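## Task

Take the loose end of the black network patch cord and push it into the port beneath the blue label until it clicks in, with the plug's latch clip on top. The cord must have stopped moving shortly after you finish, or the task fails.

## Robot and tools

ROBOT. Two UR7e-type arms, left_arm and right_arm, each carrying a parallel gripper that opens to 50 mm. Calibrated base origins in the scene frame: left_arm (+0.053, +0.380, +0.026) m and right_arm (-0.016, -0.455, +0.026) m, both turned almost not at all about z. A camera stand is fixed to the floor behind the arms.

FRAMES. Scene frame: origin at table-top height midway between the nominal bases, +z up, +x out over the table, left_arm on the +y side (image left/right does not follow this). Each arm's reported hand pose, velocities, Hand target and wrist-camera pose are in that arm's own base frame. Fixed cameras and the table use the scene frame. On the gripper, fingers point along its +z and close along its x; end_effector_position is the point between the pads, with fingertips 17.5 mm further out. A camera block juts about 10 cm toward the gripper's -y. Reported positions can be a few cm off, more at long reach.

execute_actions(actions, cameras). actions is a list of actions; each action is a table of up to 15 rows, one row per 1/30 s step; if shorter, its last row repeats to fill 15 steps. Every row is one flat list of 18 numbers in [-1, 1] covering both arms: left dx, dy, dz, rx, ry, rz, gripper position, force_limit, speed, then the same nine for the right arm. dx..rz are offsets (not poses) from that arm's Hand target as it was when the action began, along the arm's base axes; rx, ry, rz form one rotation vector turning about the Hand target point. Scale: 1.0 = 0.6 m or 180 degrees. All rows of one action count from the same start, but each new action starts from the updated Hand target, so repeating an offset keeps moving. Six zeros re-request the current Hand target. Images come only with an empty actions list or when cameras names them (["all"] for all).

Gripper numbers: position +1 = fully open, about -0.65 = pads touching, -1 = close until blocked (use this to grip). force_limit per pad: -1 about 20 N, 0 about 102 N, +1 about 185 N (final grip up to ~15 N more). speed of the gap: -1 20 mm/s, 0 85, +1 150. Both start at +1. A 0 is a real command, so resend the previous three values to leave a gripper alone. New force or speed only applies after position changes by 0.01 or more.

move(target, speed, blend, stop_force, zero, blocking, cameras). target is one 18-number row or a list of up to 15 rows, same layout and scale as above; every row is an offset from the Hand targets at the move's start, not from the previous row. Paths are straight, gripper turns the shorter way, at most 10 s total. speed: m/s, 0.002 to 3.6, default 0.25 (turning up to twice that in rad/s); one value or one per target. blend: metres of corner rounding per target, 0 = stop at each. stop_force: 3 to 120 N, one value for both arms; ends an arm's path when its wrist sensor feels that much push against the motion; unreliable while the gripper rotates; leave it out when backing away from a contact. zero (with stop_force only, default true) re-zeros moving arms first. blocking=false returns after about 0.5 s, not allowed with stop_force. The result adds a move: line such as done, off_target, moving, held or fault, plus limits=paced (pose clipped) or limits=held (steps withheld). Paths do not avoid obstacles, the other arm, or the arm's own base; steer around the base.

wait(seconds 0 to 10) lets time run with commands held. stop brakes a running move (fingers continue). zoom_image(camera, region [x0, y0, x1, y1] in pixels, at most 504 by 504) enlarges the newest image of one camera. zero_wrist_force(arm: left_arm or right_arm) re-zeros that wrist sensor. read_manual gives licence text only. finished_scene(scene: 1 or 2) ends the scene irreversibly; later calls in that reply act in the next scene.

CAMERAS (all 896x504): cam_head_left, cam_head_right, cam_high, cam_low, cam_left_wrist, cam_right_wrist. Fixed cameras are calibrated in the scene frame, wrist cameras in their arm's frame; wrist images may lag during motion.

RESULTS. Hand target is the last commanded pose after clipping; the gripper often rests short of it, and only a new command (even all zeros) closes that gap. Orientation commands are clipped to 32 degrees from the measured orientation each step. Joint velocities may say within noise. Tool commands shows current gripper commands. object_status: 0 moving, 1 blocked while opening, 2 blocked while closing (a grip), 3 at requested position or pads met. Opening in mm is about (250 - position_measured) x 0.202. Wrist force and torque are in the end-effector axes, with a third line showing the peak since last report; a push on a surface reads as force into the arm. Joint torques include arm weight. MOTOR HOT appears from 70 C; at 85 C an OVER-TEMPERATURE FAULT brakes the arm for 30 to 60 s or more.

AVOID. The arms are stiff: commanding even slightly past a firm contact can trigger a fault stop (about 150 N +/- 25 N net force, or wrist torque near 14-16 N m), freezing the arm 10 s. Don't strike fixed or heavy objects, don't let the arms press on or grip each other, don't drop or release moving parts, and keep everything on the table. Push plugs in slowly, preferably with stop_force, and check the cord has settled before finishing. Avoid long stretched-out holds, which heat motors.

Each tool is called after "Emit:" by a JSON object that holds its "name" and its "arguments", one argument or row to a line.

## Session

Emit:
{"name": "execute_actions", "arguments": {
  "actions": []
}}

Scene clock: 0.00 s.
left_arm: end_effector_position=(+0.2733, -0.1831, +0.1117) position_measured=3 object_status=3 end_effector_quat_wxyz=(+0.014, +0.880, +0.202, -0.431) | right_arm: end_effector_position=(+0.6582, +0.1592, +0.2108) position_measured=3 object_status=3 end_effector_quat_wxyz=(+0.021, +0.908, -0.419, +0.014)
Joint positions: left_arm=[-0.552 -1.377 2.036 -1.524 -2.169 0.794] | right_arm=[3.596 -2.01 -1.326 -1.391 1.523 2.89]
Joint velocities: within noise
Joint torques (N m): no reading
Wrist force (N): no reading
Wrist torque (N m): no reading
Wrist force, peak (N): no reading
Hand target: left_arm +0.2733, -0.1831, +0.1117; +0.014, +0.880, +0.202, -0.431 | right_arm +0.6582, +0.1592, +0.2108; +0.021, +0.908, -0.419, +0.014
Tool commands: left_gripper/position=+1.0 left_gripper/force_limit=+1.0 left_gripper/speed=+1.0 right_gripper/position=+1.0 right_gripper/force_limit=+1.0 right_gripper/speed=+1.0

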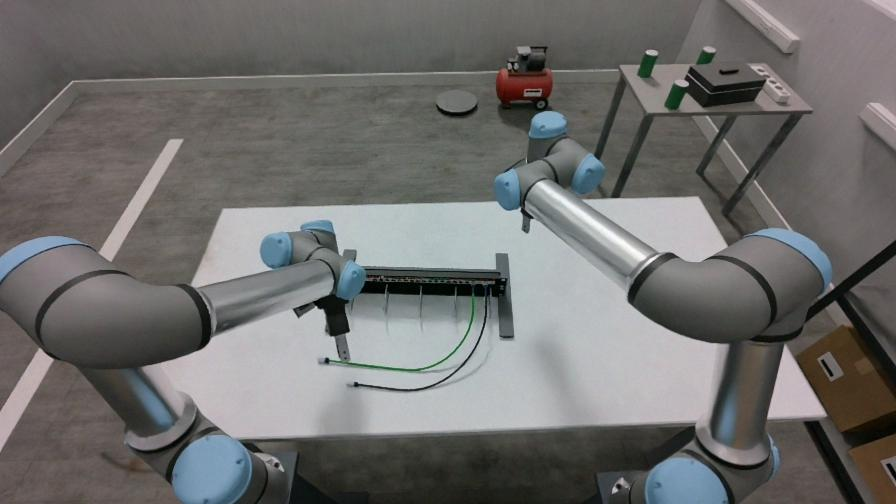

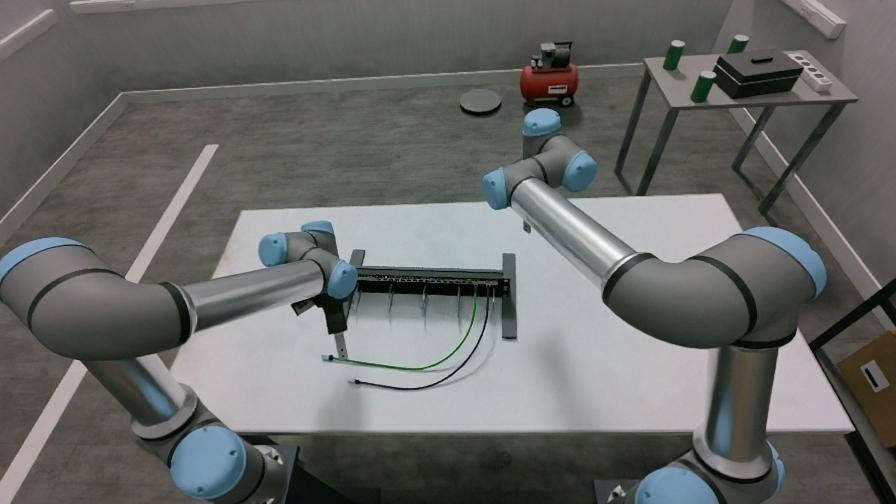

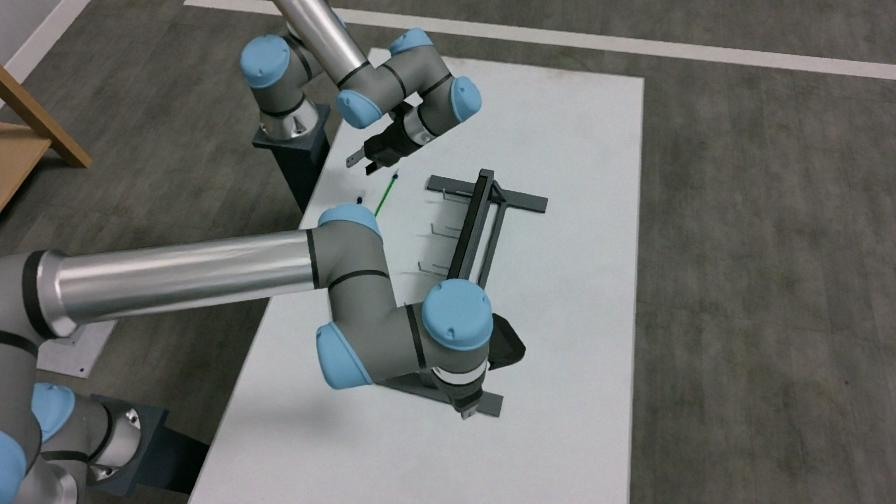

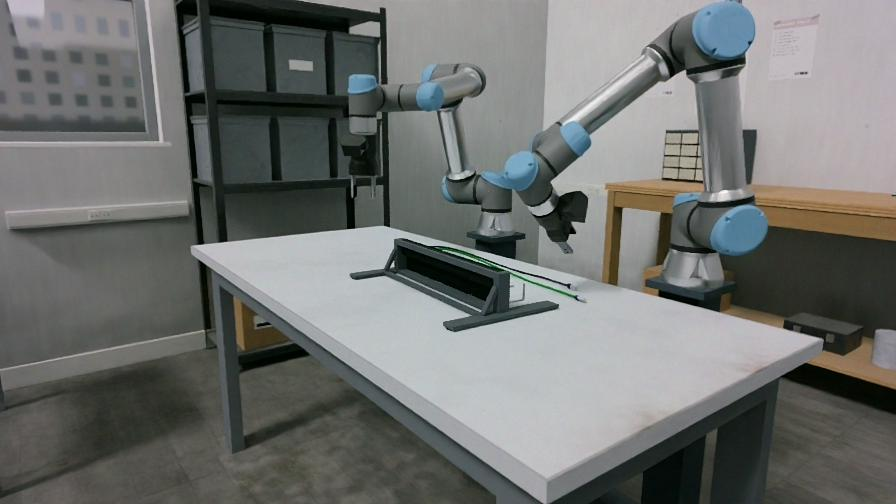

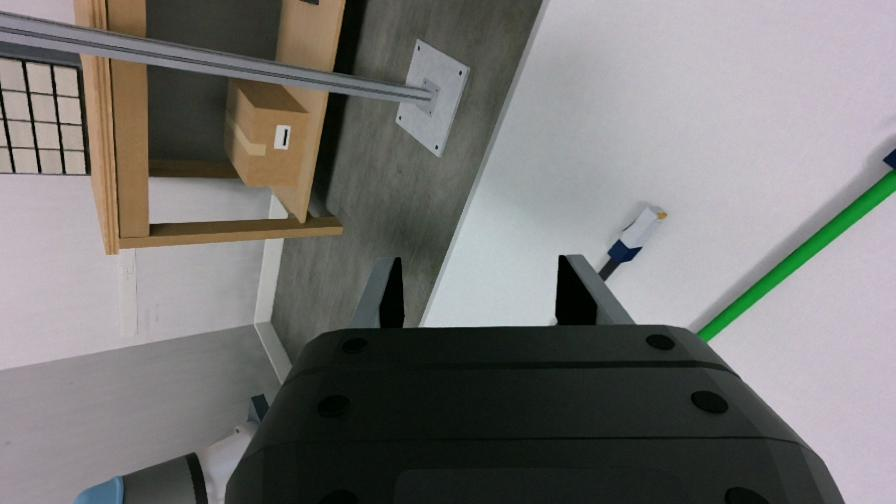

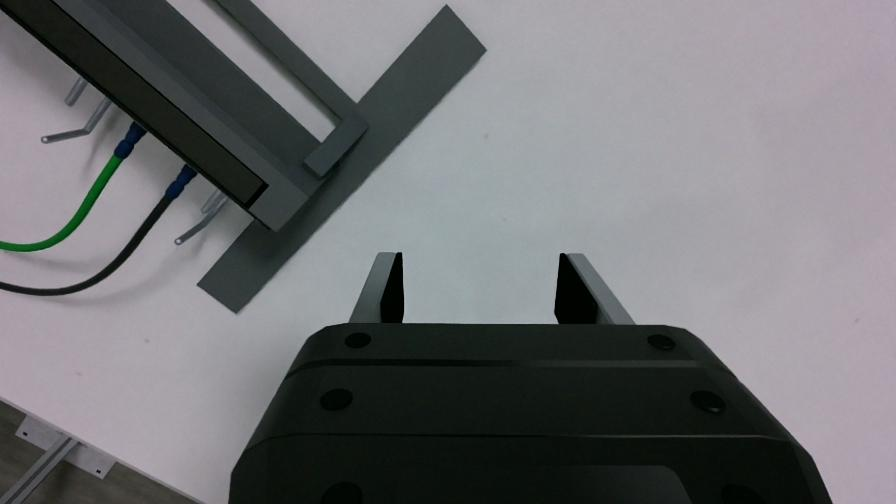

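Emit:
{"name": "zoom_image", "arguments": {
  "camera": "cam_head_left",
  "region": [300, 240, 530, 400]
}}

Emit:
{"name": "zoom_image", "arguments": {
  "camera": "cam_head_left",
  "region": [350, 260, 510, 320]
}}

Emit:
{"name": "zoom_image", "arguments": {
  "camera": "cam_left_wrist",
  "region": [540, 160, 740, 320]
}}

Emit:
{"name": "zoom_image", "arguments": {
  "camera": "cam_head_right",
  "region": [310, 340, 410, 400]
}}

Scaled by 2.191 from the camera's 896x504 image, which has a finer 1280x720 frame.

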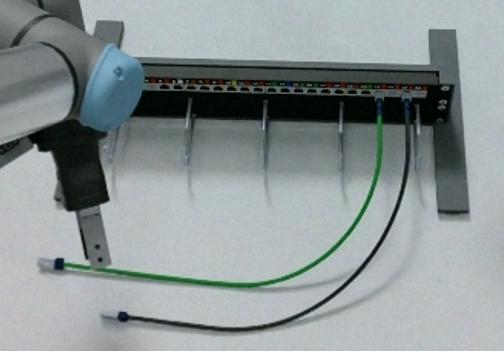

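Scaled by 3.150 from the camera's 896x504 image, which has a finer 1280x720 frame.

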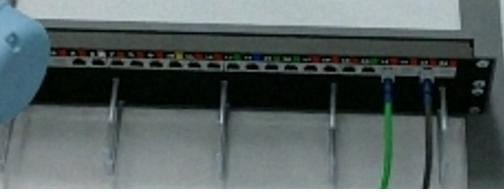

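Scaled by 2.520 from the camera's 896x504 image, which has a finer 1280x720 frame.

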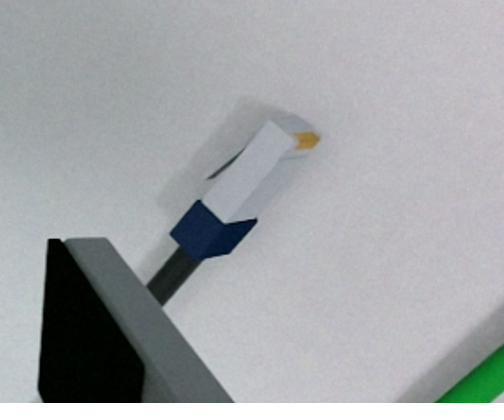

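Scaled by 5.040 from the camera's 896x504 image, which has a finer 1280x720 frame.

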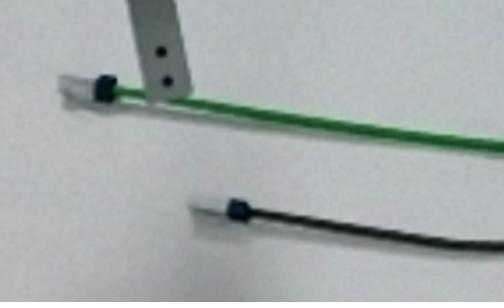

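Emit:
{"name": "move", "arguments": {
  "target": [-0.04,-0.015,0.15,0.383,0.0125,0.782,1,1,1,-0.37,0.46,-0.145,0.078,-0.213,-0.215,1,1,1],
  "speed": 0.3,
  "cameras": ["all"]
}}

Scene clock: 44.47 s.
left_arm: end_effector_position=(+0.2493, -0.1921, +0.2017) position_measured=3 object_status=3 end_effector_quat_wxyz=(+0.000, +0.000, +1.000, +0.000) | right_arm: end_effector_position=(+0.4362, +0.4352, +0.1238) position_measured=3 object_status=3 end_effector_quat_wxyz=(-0.219, +0.663, -0.672, +0.248)
Joint positions: left_arm=[-1.093 -2.058 2.256 -1.769 -1.571 -2.665] | right_arm=[4.417 -1.85 -2.023 -0.662 0.918 4.371]
Joint torques (N m): left_arm=[-11.84 9.19 -31.54 -0.21 2.21 -2.09] | right_arm=[7 26.13 28.94 0.44 -4.16 1.64]
Wrist force (N): left_arm=[1.7 0.4 -1.6] | right_arm=[-0.2 1.2 -1.0]
Wrist torque (N m): left_arm=[0.13 -0.39 0.04] | right_arm=[-0.06 -0.07 -0.19]
Wrist force, peak (N): left_arm=[3.2 -2.1 -2.0] | right_arm=[-0.5 1.6 -0.8]
Hand target: left_arm +0.2493, -0.1921, +0.2017; +0.000, +0.000, +1.000, +0.000 | right_arm +0.4362, +0.4352, +0.1238; -0.219, +0.663, -0.672, +0.248
Off the commanded pose: left_arm 0.000 m, 0 deg | right_arm 0.000 m, 0 deg.
move: done
camera_calibration:
cam_left_wrist: T_world_to_cam=[[-0.999851, 0.0172778, 0.000121787, 0.260124], [0.0162276, 0.93661, 0.349998, 0.118762], [0.00593313, 0.349948, -0.93675, 0.383518], [0, 0, 0, 1]] pos_world=[0.255883, -0.249939, 0.317662]
cam_right_wrist: T_world_to_cam=[[-0.0175719, -0.999626, 0.020931, 0.450879], [-0.95079, 0.0102294, -0.309666, 0.463698], [0.309337, -0.0253424, -0.950615, 0.124031], [0, 0, 0, 1]] pos_world=[0.410435, 0.449111, 0.252061]

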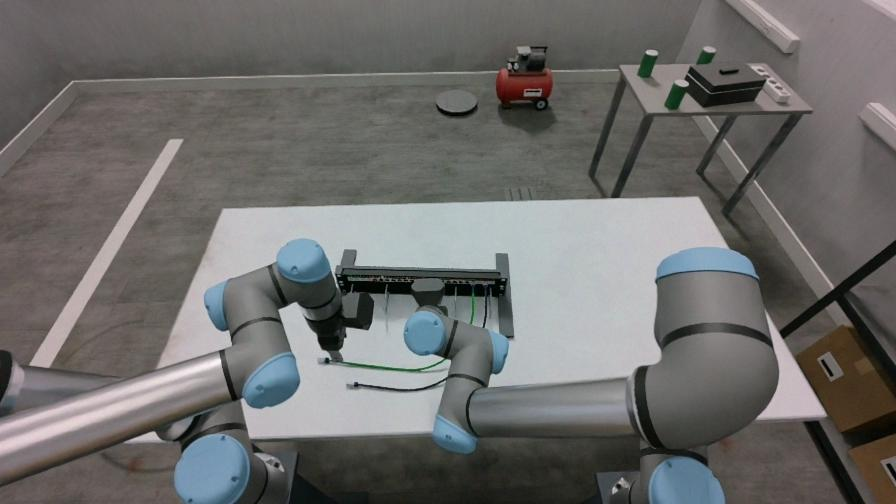

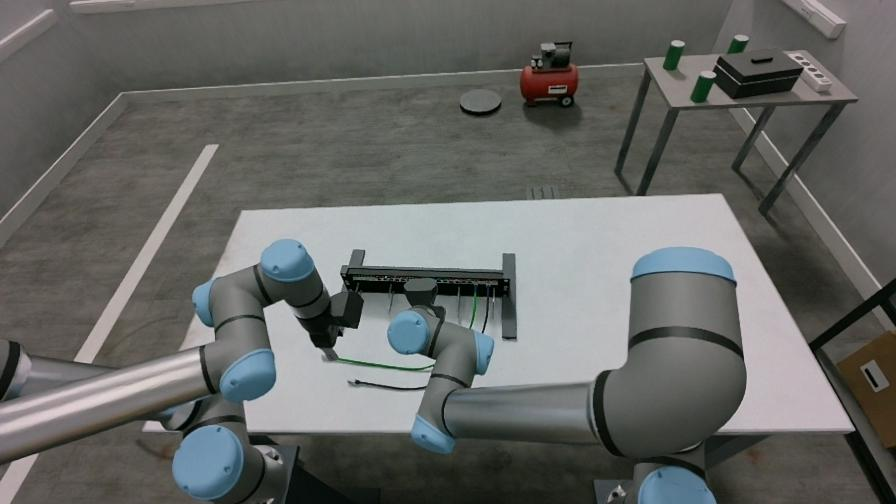

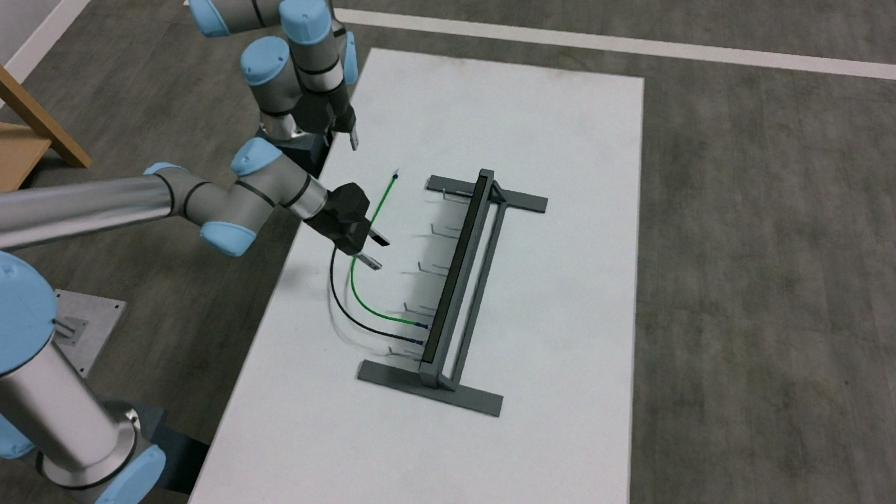

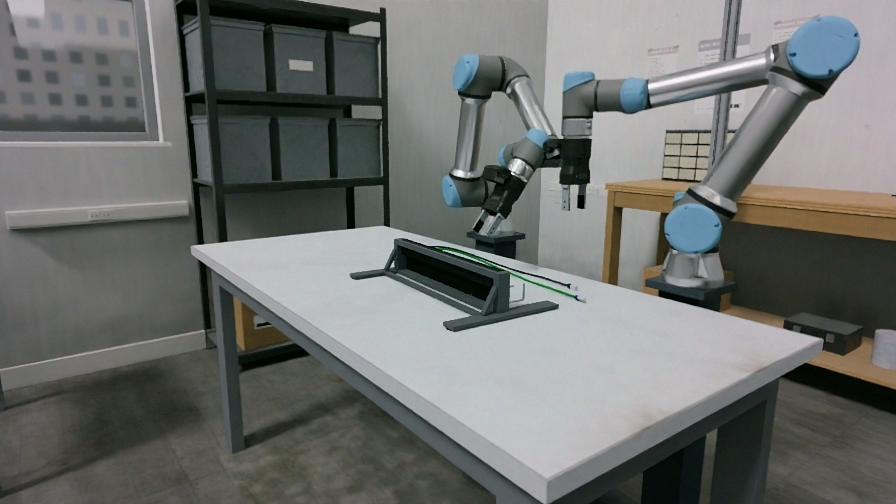

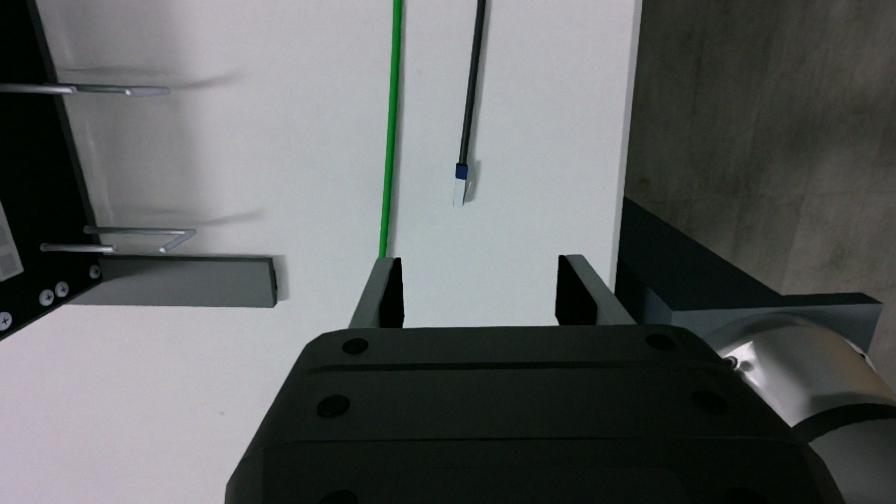

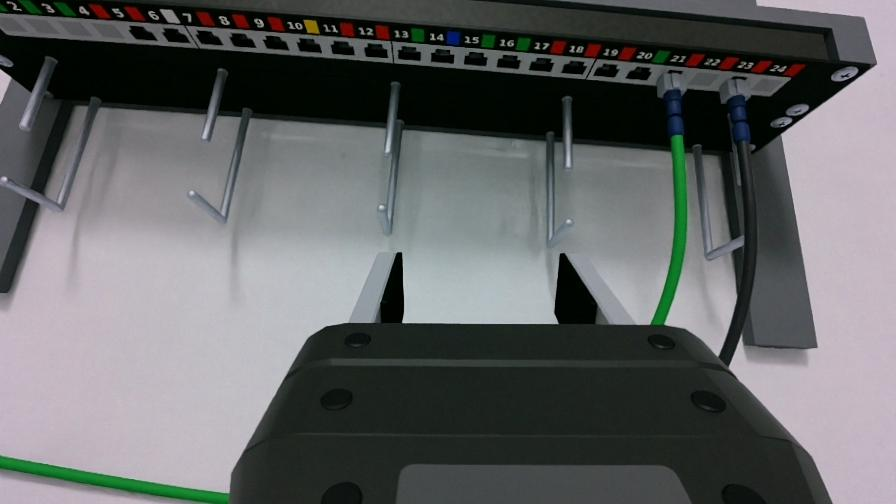

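Emit:
{"name": "zoom_image", "arguments": {
  "camera": "cam_right_wrist",
  "region": [330, 10, 590, 130]
}}

Emit:
{"name": "zoom_image", "arguments": {
  "camera": "cam_right_wrist",
  "region": [600, 30, 860, 170]
}}

Emit:
{"name": "zoom_image", "arguments": {
  "camera": "cam_left_wrist",
  "region": [430, 150, 500, 220]
}}

Scaled by 1.938 from the camera's 896x504 image, which has a finer 1280x720 frame.

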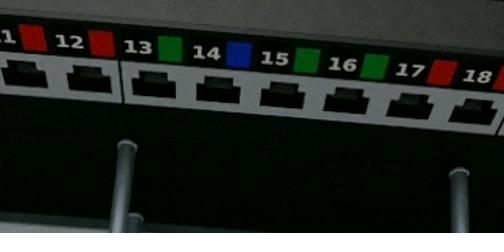

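Scaled by 1.938 from the camera's 896x504 image, which has a finer 1280x720 frame.

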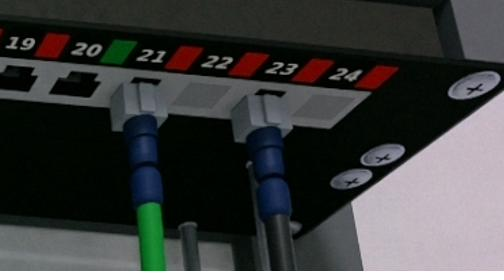

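Scaled by 7.200 from the camera's 896x504 image, which has a finer 1280x720 frame.

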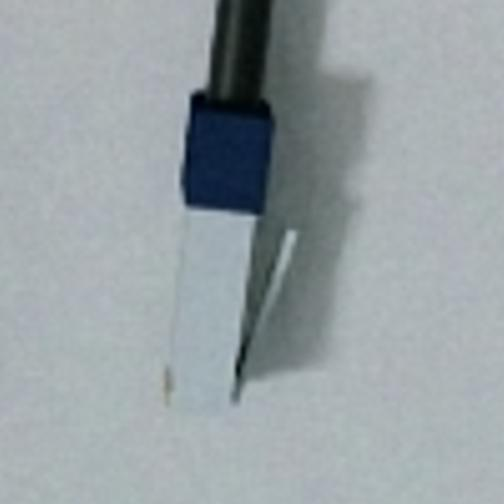

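Emit:
{"name": "move", "arguments": {
  "target": [0.167,0.35,0.167,0,0,0,1,1,1,0,0,0,0,0,0,1,1,1]
}}

Emit:
{"name": "move", "arguments": {
  "target": [0,0,0,0,0,0,1,1,1,-0.208,0.313,0,-0.144,0.185,0.447,0,0,1],
  "speed": 0.3,
  "cameras": ["cam_right_wrist","cam_head_left","cam_left_wrist"]
}}

Scene clock: 107.07 s.
left_arm: end_effector_position=(+0.3495, +0.0178, +0.3019) position_measured=3 object_status=3 end_effector_quat_wxyz=(+0.000, +0.000, +1.000, +0.000) | right_arm: end_effector_position=(+0.4362, +0.4352, +0.1238) position_measured=3 object_status=3 end_effector_quat_wxyz=(-0.219, +0.663, -0.672, +0.248)
Joint positions: left_arm=[-0.34 -1.978 1.957 -1.55 -1.571 -1.911] | right_arm=[4.417 -1.85 -2.023 -0.662 0.918 4.371]
Joint torques (N m): left_arm=[12.16 5.24 -33.51 -0.35 -1.99 2.48] | right_arm=[6.71 26.28 28.83 0.27 -4.18 1.61]
Wrist force (N): left_arm=[2.0 0.5 -1.8] | right_arm=[-0.2 0.9 -0.6]
Wrist torque (N m): left_arm=[0.15 -0.47 -0.03] | right_arm=[-0.11 -0.07 -0.19]
Wrist force, peak (N): left_arm=[1.4 2.2 -2.4] | right_arm=[-0.2 1.4 -0.5]
Hand target: left_arm +0.3495, +0.0179, +0.3019; +0.000, +0.000, +1.000, +0.000 | right_arm +0.4362, +0.4352, +0.1238; -0.219, +0.663, -0.672, +0.248
Off the commanded pose: left_arm 0.000 m, 0 deg | right_arm 0.000 m, 0 deg.
move: done

Scene clock: 110.47 s.
left_arm: end_effector_position=(+0.3495, +0.0179, +0.3019) position_measured=3 object_status=3 end_effector_quat_wxyz=(+0.000, +0.000, +1.000, +0.000) | right_arm: end_effector_position=(+0.3114, +0.6229, +0.1238) position_measured=152 object_status=3 end_effector_quat_wxyz=(+0.000, +0.998, -0.060, +0.000)
Joint positions: left_arm=[-0.339 -1.978 1.957 -1.55 -1.571 -1.911] | right_arm=[4.441 -2.113 -1.404 -1.197 1.571 2.991]
Joint torques (N m): left_arm=[11.68 5.84 -32.35 -0.17 -1.93 2.63] | right_arm=[6.51 42.05 32.4 0.04 2.32 -1.05]
Wrist force (N): left_arm=[2.1 0.1 -1.8] | right_arm=[0.2 -0.3 0.1]
Wrist torque (N m): left_arm=[0.08 -0.47 -0.04] | right_arm=[-0.05 -0.04 0.06]
Wrist force, peak (N): left_arm=[2.1 0.3 -2.1] | right_arm=[1.7 -0.2 0.1]
Hand target: left_arm +0.3495, +0.0179, +0.3019; +0.000, +0.000, +1.000, +0.000 | right_arm +0.3114, +0.6230, +0.1238; +0.001, +0.998, -0.060, +0.000
Off the commanded pose: left_arm 0.000 m, 0 deg | right_arm 0.000 m, 0 deg.
move: done
camera_calibration:
cam_left_wrist: T_world_to_cam=[[-0.999856, 0.0169949, 0.0000203539, 0.3567], [0.0159258, 0.936538, 0.350205, -0.114604], [0.00593263, 0.350155, -0.936673, 0.403273], [0, 0, 0, 1]] pos_world=[0.356082, -0.0399388, 0.417863]
cam_right_wrist: T_world_to_cam=[[0.992315, -0.12262, -0.0166184, -0.219755], [-0.10907, -0.930168, 0.350559, 0.584992], [-0.0584435, -0.346053, -0.936393, 0.479864], [0, 0, 0, 1]] pos_world=[0.309916, 0.683252, 0.240615]
Images, in order (width x height): cam_head_left 896x504, cam_left_wrist 896x504, cam_right_wrist 896x504.

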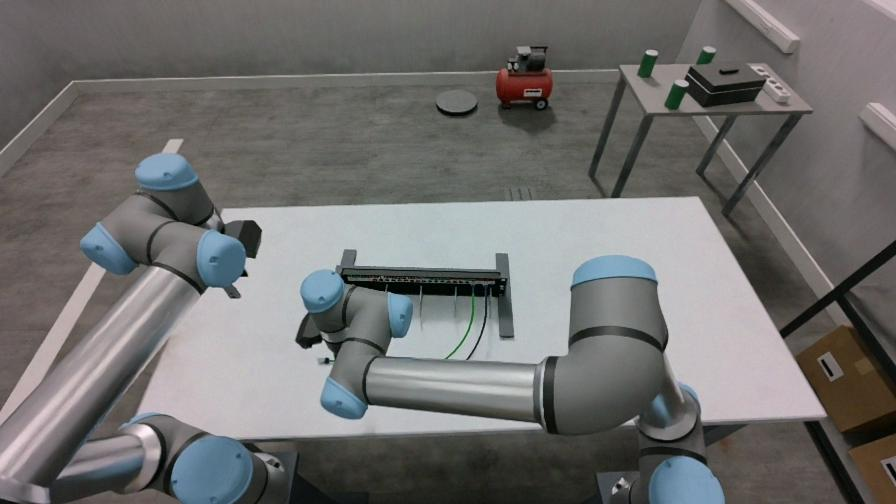

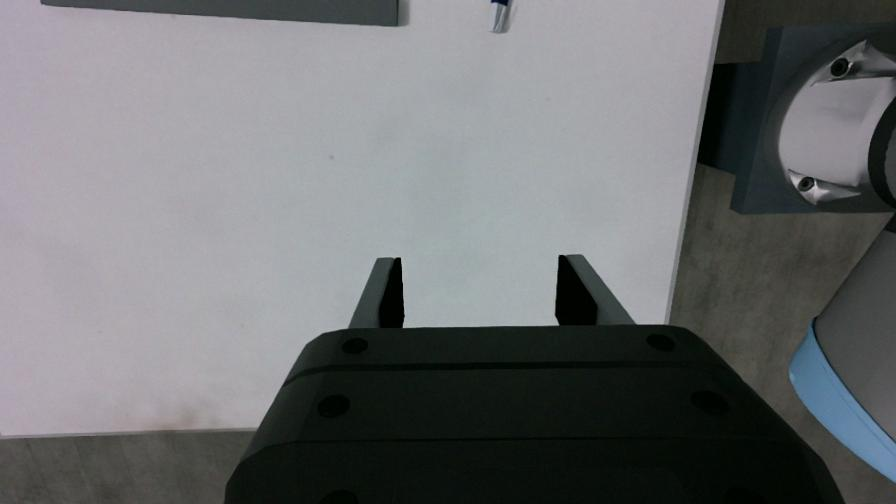

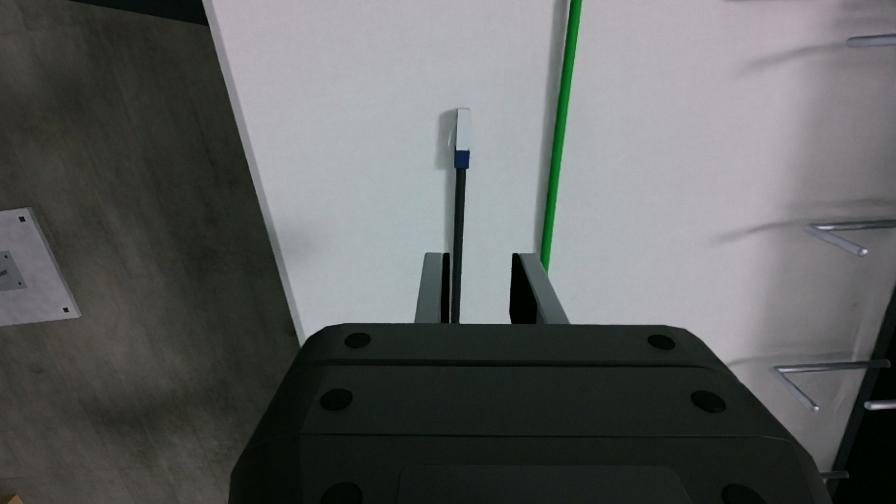

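Emit:
{"name": "move", "arguments": {
  "target": [0,0,0,0,0,0,1,1,1,-0.0125,0,-0.16,0,0,-0.008,0,0,1],
  "cameras": ["cam_right_wrist"],
  "speed": 0.15
}}

Emit:
{"name": "move", "arguments": {
  "target": [0,0,0,0,0,0,1,1,1,0,0,-0.075,0,0,0,0,0,1],
  "cameras": ["cam_right_wrist"],
  "speed": 0.012,
  "stop_force": 5
}}

Scene clock: 119.70 s.
left_arm: end_effector_position=(+0.3495, +0.0179, +0.3019) position_measured=3 object_status=3 end_effector_quat_wxyz=(+0.000, +0.000, +1.000, +0.000) | right_arm: end_effector_position=(+0.3039, +0.6230, +0.0280) position_measured=152 object_status=3 end_effector_quat_wxyz=(+0.001, +0.997, -0.073, -0.001)
Joint positions: left_arm=[-0.339 -1.978 1.957 -1.55 -1.571 -1.911] | right_arm=[4.452 -2.21 -1.515 -0.988 1.572 3.027]
Joint torques (N m): left_arm=[12.07 5.05 -31.91 -0.42 -1.56 2.59] | right_arm=[7.23 43.98 15.07 7.02 -1.73 1.57]
Wrist force (N): left_arm=[2.2 0.4 -1.7] | right_arm=[0.0 -0.4 0.0]
Wrist torque (N m): left_arm=[0.13 -0.49 -0.03] | right_arm=[-0.06 0.00 -0.05]
Wrist force, peak (N): left_arm=[2.3 0.2 -2.1] | right_arm=[0.1 -0.2 -1.7]
Hand target: left_arm +0.3495, +0.0179, +0.3019; +0.000, +0.000, +1.000, +0.000 | right_arm +0.3039, +0.6230, +0.0278; +0.001, +0.997, -0.073, +0.000
Off the commanded pose: left_arm 0.000 m, 0 deg | right_arm 0.000 m, 0 deg.
move: done
camera_calibration:
cam_right_wrist: T_world_to_cam=[[0.988969, -0.147174, -0.0167661, -0.197594], [-0.132024, -0.927121, 0.350738, 0.622877], [-0.0671636, -0.344655, -0.936324, 0.391525], [0, 0, 0, 1]] pos_world=[0.303945, 0.683343, 0.144815]
Images, in order (width x height): cam_right_wrist 896x504.

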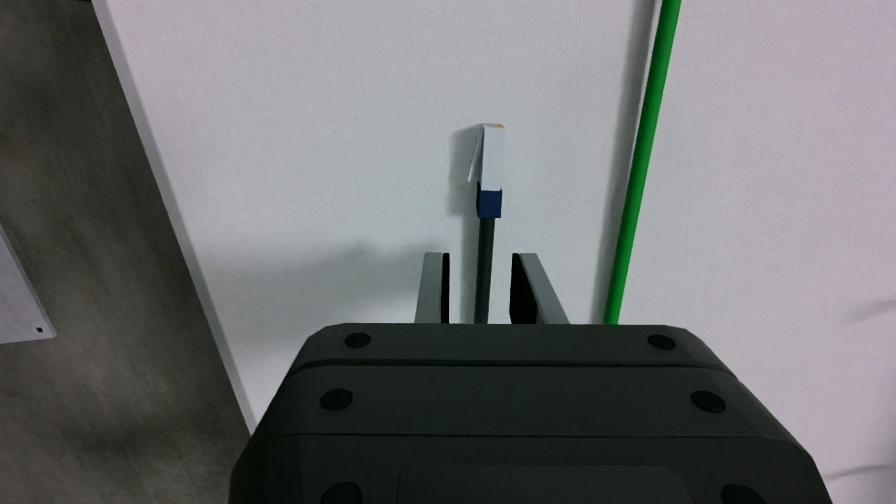

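Scene clock: 123.90 s.
left_arm: end_effector_position=(+0.3495, +0.0179, +0.3019) position_measured=3 object_status=3 end_effector_quat_wxyz=(+0.000, +0.000, +1.000, +0.000) | right_arm: end_effector_position=(+0.3039, +0.6230, -0.0064) position_measured=152 object_status=3 end_effector_quat_wxyz=(+0.001, +0.997, -0.073, +0.000)
Joint positions: left_arm=[-0.339 -1.978 1.957 -1.55 -1.571 -1.911] | right_arm=[4.452 -2.258 -1.537 -0.919 1.572 3.027]
Joint torques (N m): left_arm=[10.8 4.54 -31.77 -0.24 -1.82 2.49] | right_arm=[6.28 55.56 23.97 -0.83 -1.78 1.13]
Wrist force (N): left_arm=[1.9 0.5 -1.8] | right_arm=[0.5 -2.8 -9.9]
Wrist torque (N m): left_arm=[0.14 -0.45 -0.03] | right_arm=[0.08 -0.18 0.00]
Wrist force, peak (N): left_arm=[2.2 0.3 -2.0] | right_arm=[-0.2 9.3 -30.7]
Hand target: left_arm +0.3495, +0.0179, +0.3019; +0.000, +0.000, +1.000, +0.000 | right_arm +0.3039, +0.6230, -0.0064; +0.001, +0.997, -0.073, +0.000 (not the last commanded pose)
Off the commanded pose: left_arm 0.000 m, 0 deg | right_arm 0.011 m, 0 deg.
move: contact (right_arm)
camera_calibration:
cam_right_wrist: T_world_to_cam=[[0.988969, -0.147174, -0.0167661, -0.198171], [-0.132024, -0.927121, 0.350738, 0.634942], [-0.0671636, -0.344655, -0.936324, 0.359316], [0, 0, 0, 1]] pos_world=[0.303945, 0.683343, 0.110415]
Images, in order (width x height): cam_right_wrist 896x504.

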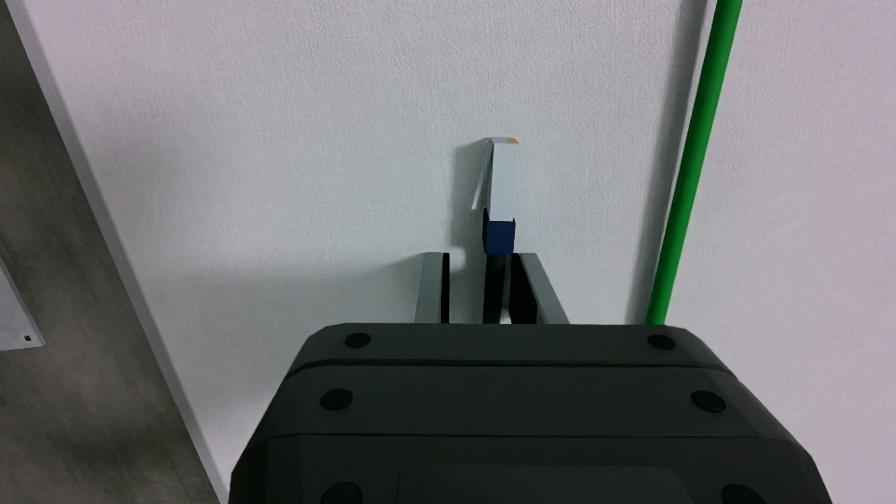

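Emit:
{"name": "move", "arguments": {
  "target": [
    [0,0,0,0,0,0,1,1,1,0.007,0,0.003,0,0,0,0,0,1],
    [0,0,0,0,0,0,1,1,1,0.007,0,0.003,0,0,0,-1,-0.85,-0.7]
  ],
  "speed": 0.05,
  "cameras": ["cam_right_wrist"]
}}

Scene clock: 129.43 s.
left_arm: end_effector_position=(+0.3495, +0.0179, +0.3019) position_measured=3 object_status=3 end_effector_quat_wxyz=(+0.000, +0.000, +1.000, +0.000) | right_arm: end_effector_position=(+0.3081, +0.6230, -0.0046) position_measured=226 object_status=2 end_effector_quat_wxyz=(+0.001, +0.997, -0.073, +0.000)
Joint positions: left_arm=[-0.339 -1.978 1.957 -1.55 -1.571 -1.911] | right_arm=[4.446 -2.259 -1.53 -0.925 1.572 3.021]
Joint torques (N m): left_arm=[11.3 3.98 -31.81 -0.57 -1.57 2.69] | right_arm=[-7.52 44.94 30.27 0.19 -1.54 -0.48]
Wrist force (N): left_arm=[2.3 0.1 -1.4] | right_arm=[0.1 -0.3 0.0]
Wrist torque (N m): left_arm=[0.07 -0.50 -0.04] | right_arm=[-0.06 -0.01 -0.05]
Wrist force, peak (N): left_arm=[2.1 0.2 -2.1] | right_arm=[0.4 -2.8 -9.9]
Hand target: left_arm +0.3495, +0.0179, +0.3019; +0.000, +0.000, +1.000, +0.000 | right_arm +0.3081, +0.6230, -0.0046; +0.001, +0.997, -0.073, +0.000
Off the commanded pose: left_arm 0.000 m, 0 deg | right_arm 0.000 m, 0 deg.
move: done
camera_calibration:
cam_right_wrist: T_world_to_cam=[[0.988969, -0.147174, -0.0167661, -0.202294], [-0.132024, -0.927121, 0.350738, 0.634866], [-0.0671636, -0.344655, -0.936324, 0.361283], [0, 0, 0, 1]] pos_world=[0.308145, 0.683343, 0.112215]
Images, in order (width x height): cam_right_wrist 896x504.

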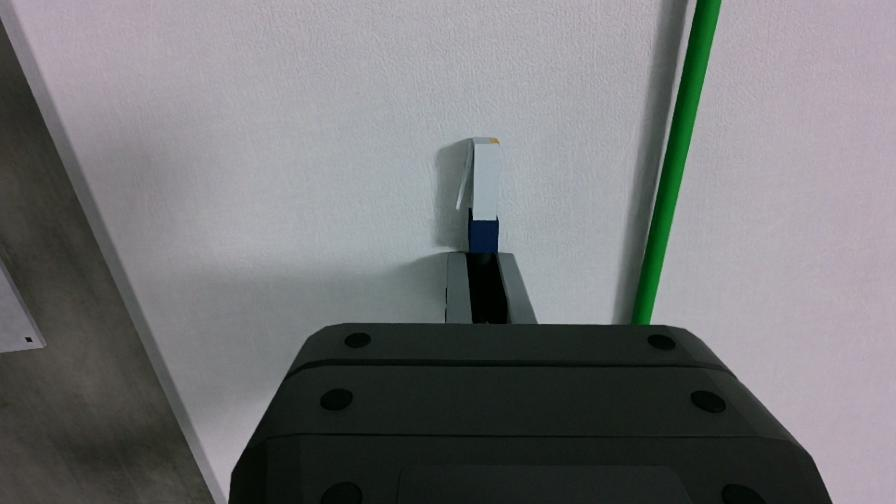

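Emit:
{"name": "move", "arguments": {
  "target": [
    [0,0,0,0,0,0,1,1,1,0,-0.02,0.13,0,0,0,-1,-0.85,-0.7],
    [0,0,0,0,0,0,1,1,1,0.08,-0.197,0.298,0.406,0.350,-0.350,-1,-0.85,-0.7]
  ],
  "speed": 0.2,
  "cameras": ["all"]
}}

Scene clock: 145.40 s.
left_arm: end_effector_position=(+0.3495, +0.0179, +0.3019) position_measured=3 object_status=3 end_effector_quat_wxyz=(+0.000, +0.000, +1.000, +0.000) | right_arm: end_effector_position=(+0.3561, +0.5048, +0.1742) position_measured=226 object_status=2 end_effector_quat_wxyz=(+0.500, -0.501, +0.499, +0.500)
Joint positions: left_arm=[-0.339 -1.978 1.957 -1.55 -1.571 -1.911] | right_arm=[4.058 -2.389 -2.061 1.309 2.227 4.711]
Joint torques (N m): left_arm=[11.44 4.07 -32.31 -0.47 -1.8 2.54] | right_arm=[6.98 35.46 0.02 5.59 -2.44 1.6]
Wrist force (N): left_arm=[1.9 0.5 -1.6] | right_arm=[-0.5 1.9 -1.6]
Wrist torque (N m): left_arm=[0.14 -0.45 -0.04] | right_arm=[0.30 0.24 -0.14]
Wrist force, peak (N): left_arm=[2.5 0.6 -2.0] | right_arm=[-1.0 3.2 -1.5]
Hand target: left_arm +0.3495, +0.0179, +0.3019; +0.000, +0.000, +1.000, +0.000 | right_arm +0.3561, +0.5048, +0.1742; +0.500, -0.501, +0.499, +0.500
Off the commanded pose: left_arm 0.000 m, 0 deg | right_arm 0.000 m, 0 deg.
move: done
camera_calibration:
cam_left_wrist: T_world_to_cam=[[-0.999856, 0.0169949, 0.0000203539, 0.3567], [0.0159258, 0.936538, 0.350205, -0.114604], [0.00593263, 0.350155, -0.936673, 0.403273], [0, 0, 0, 1]] pos_world=[0.356082, -0.0399388, 0.417863]
cam_right_wrist: T_world_to_cam=[[0.000321575, 0.0165348, -0.999863, 0.176463], [-0.936382, -0.350929, -0.00610448, 0.526643], [-0.350982, 0.936256, 0.01537, -0.220119], [0, 0, 0, 1]] pos_world=[0.415825, 0.387984, 0.183037]

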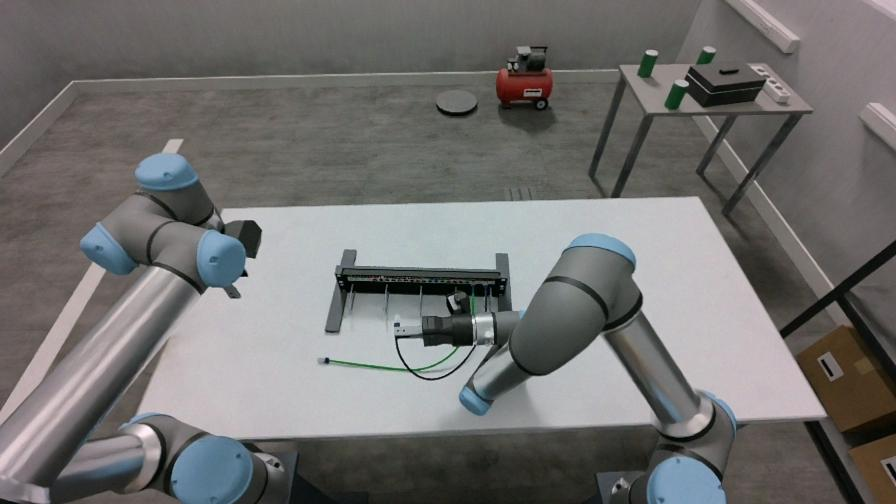

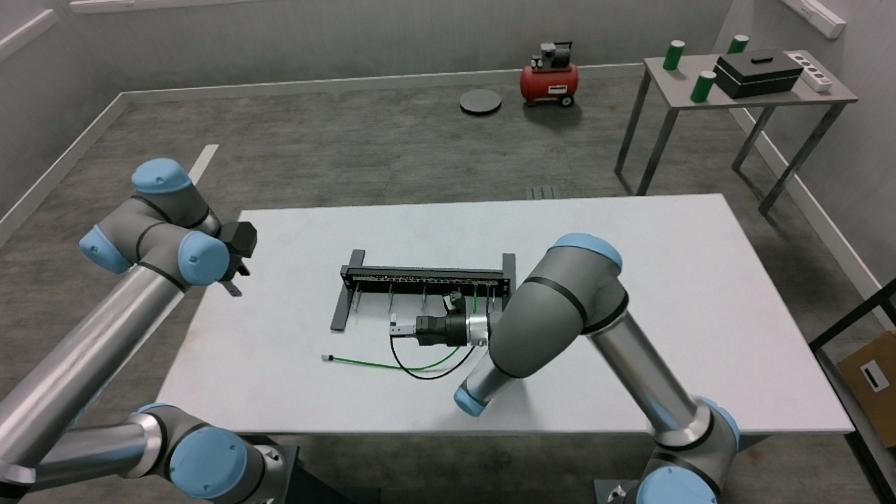

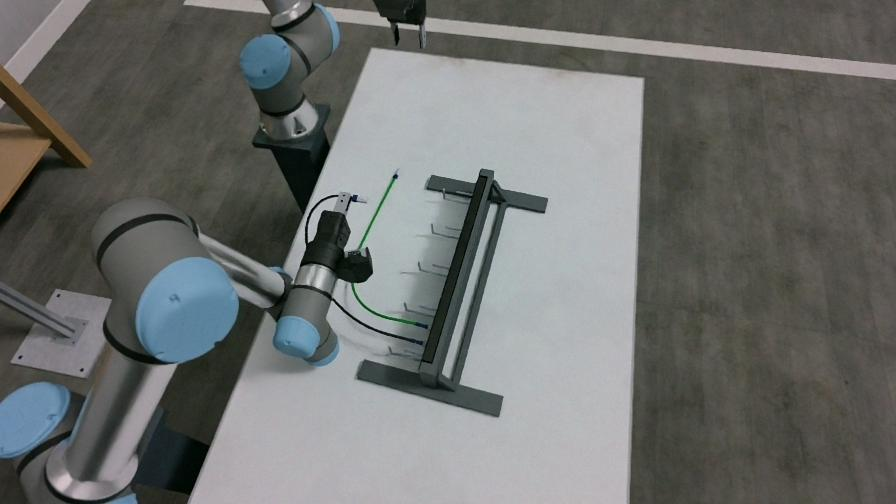

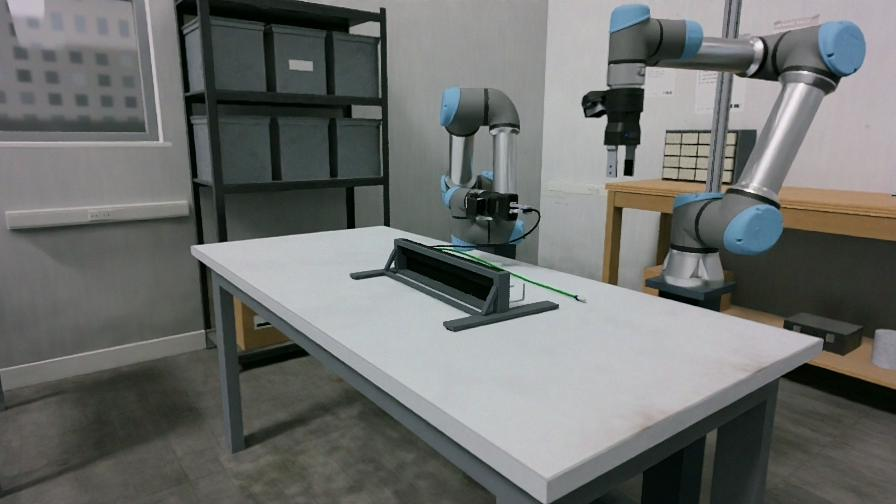

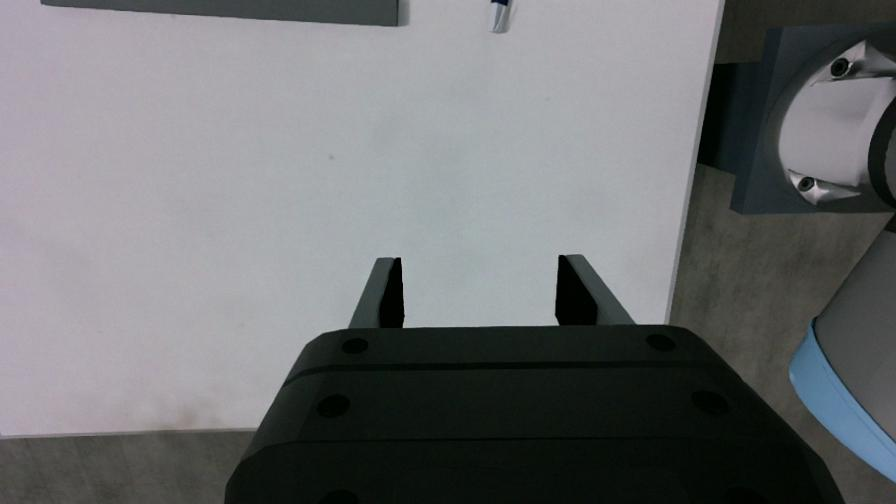

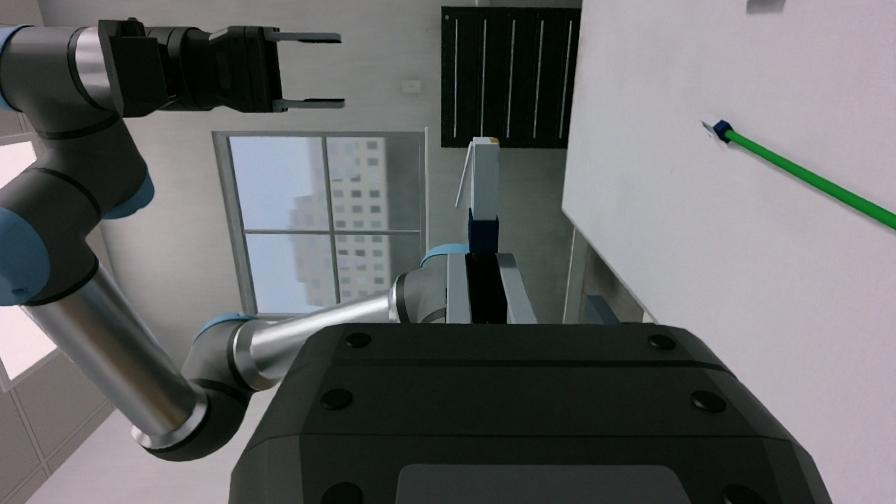

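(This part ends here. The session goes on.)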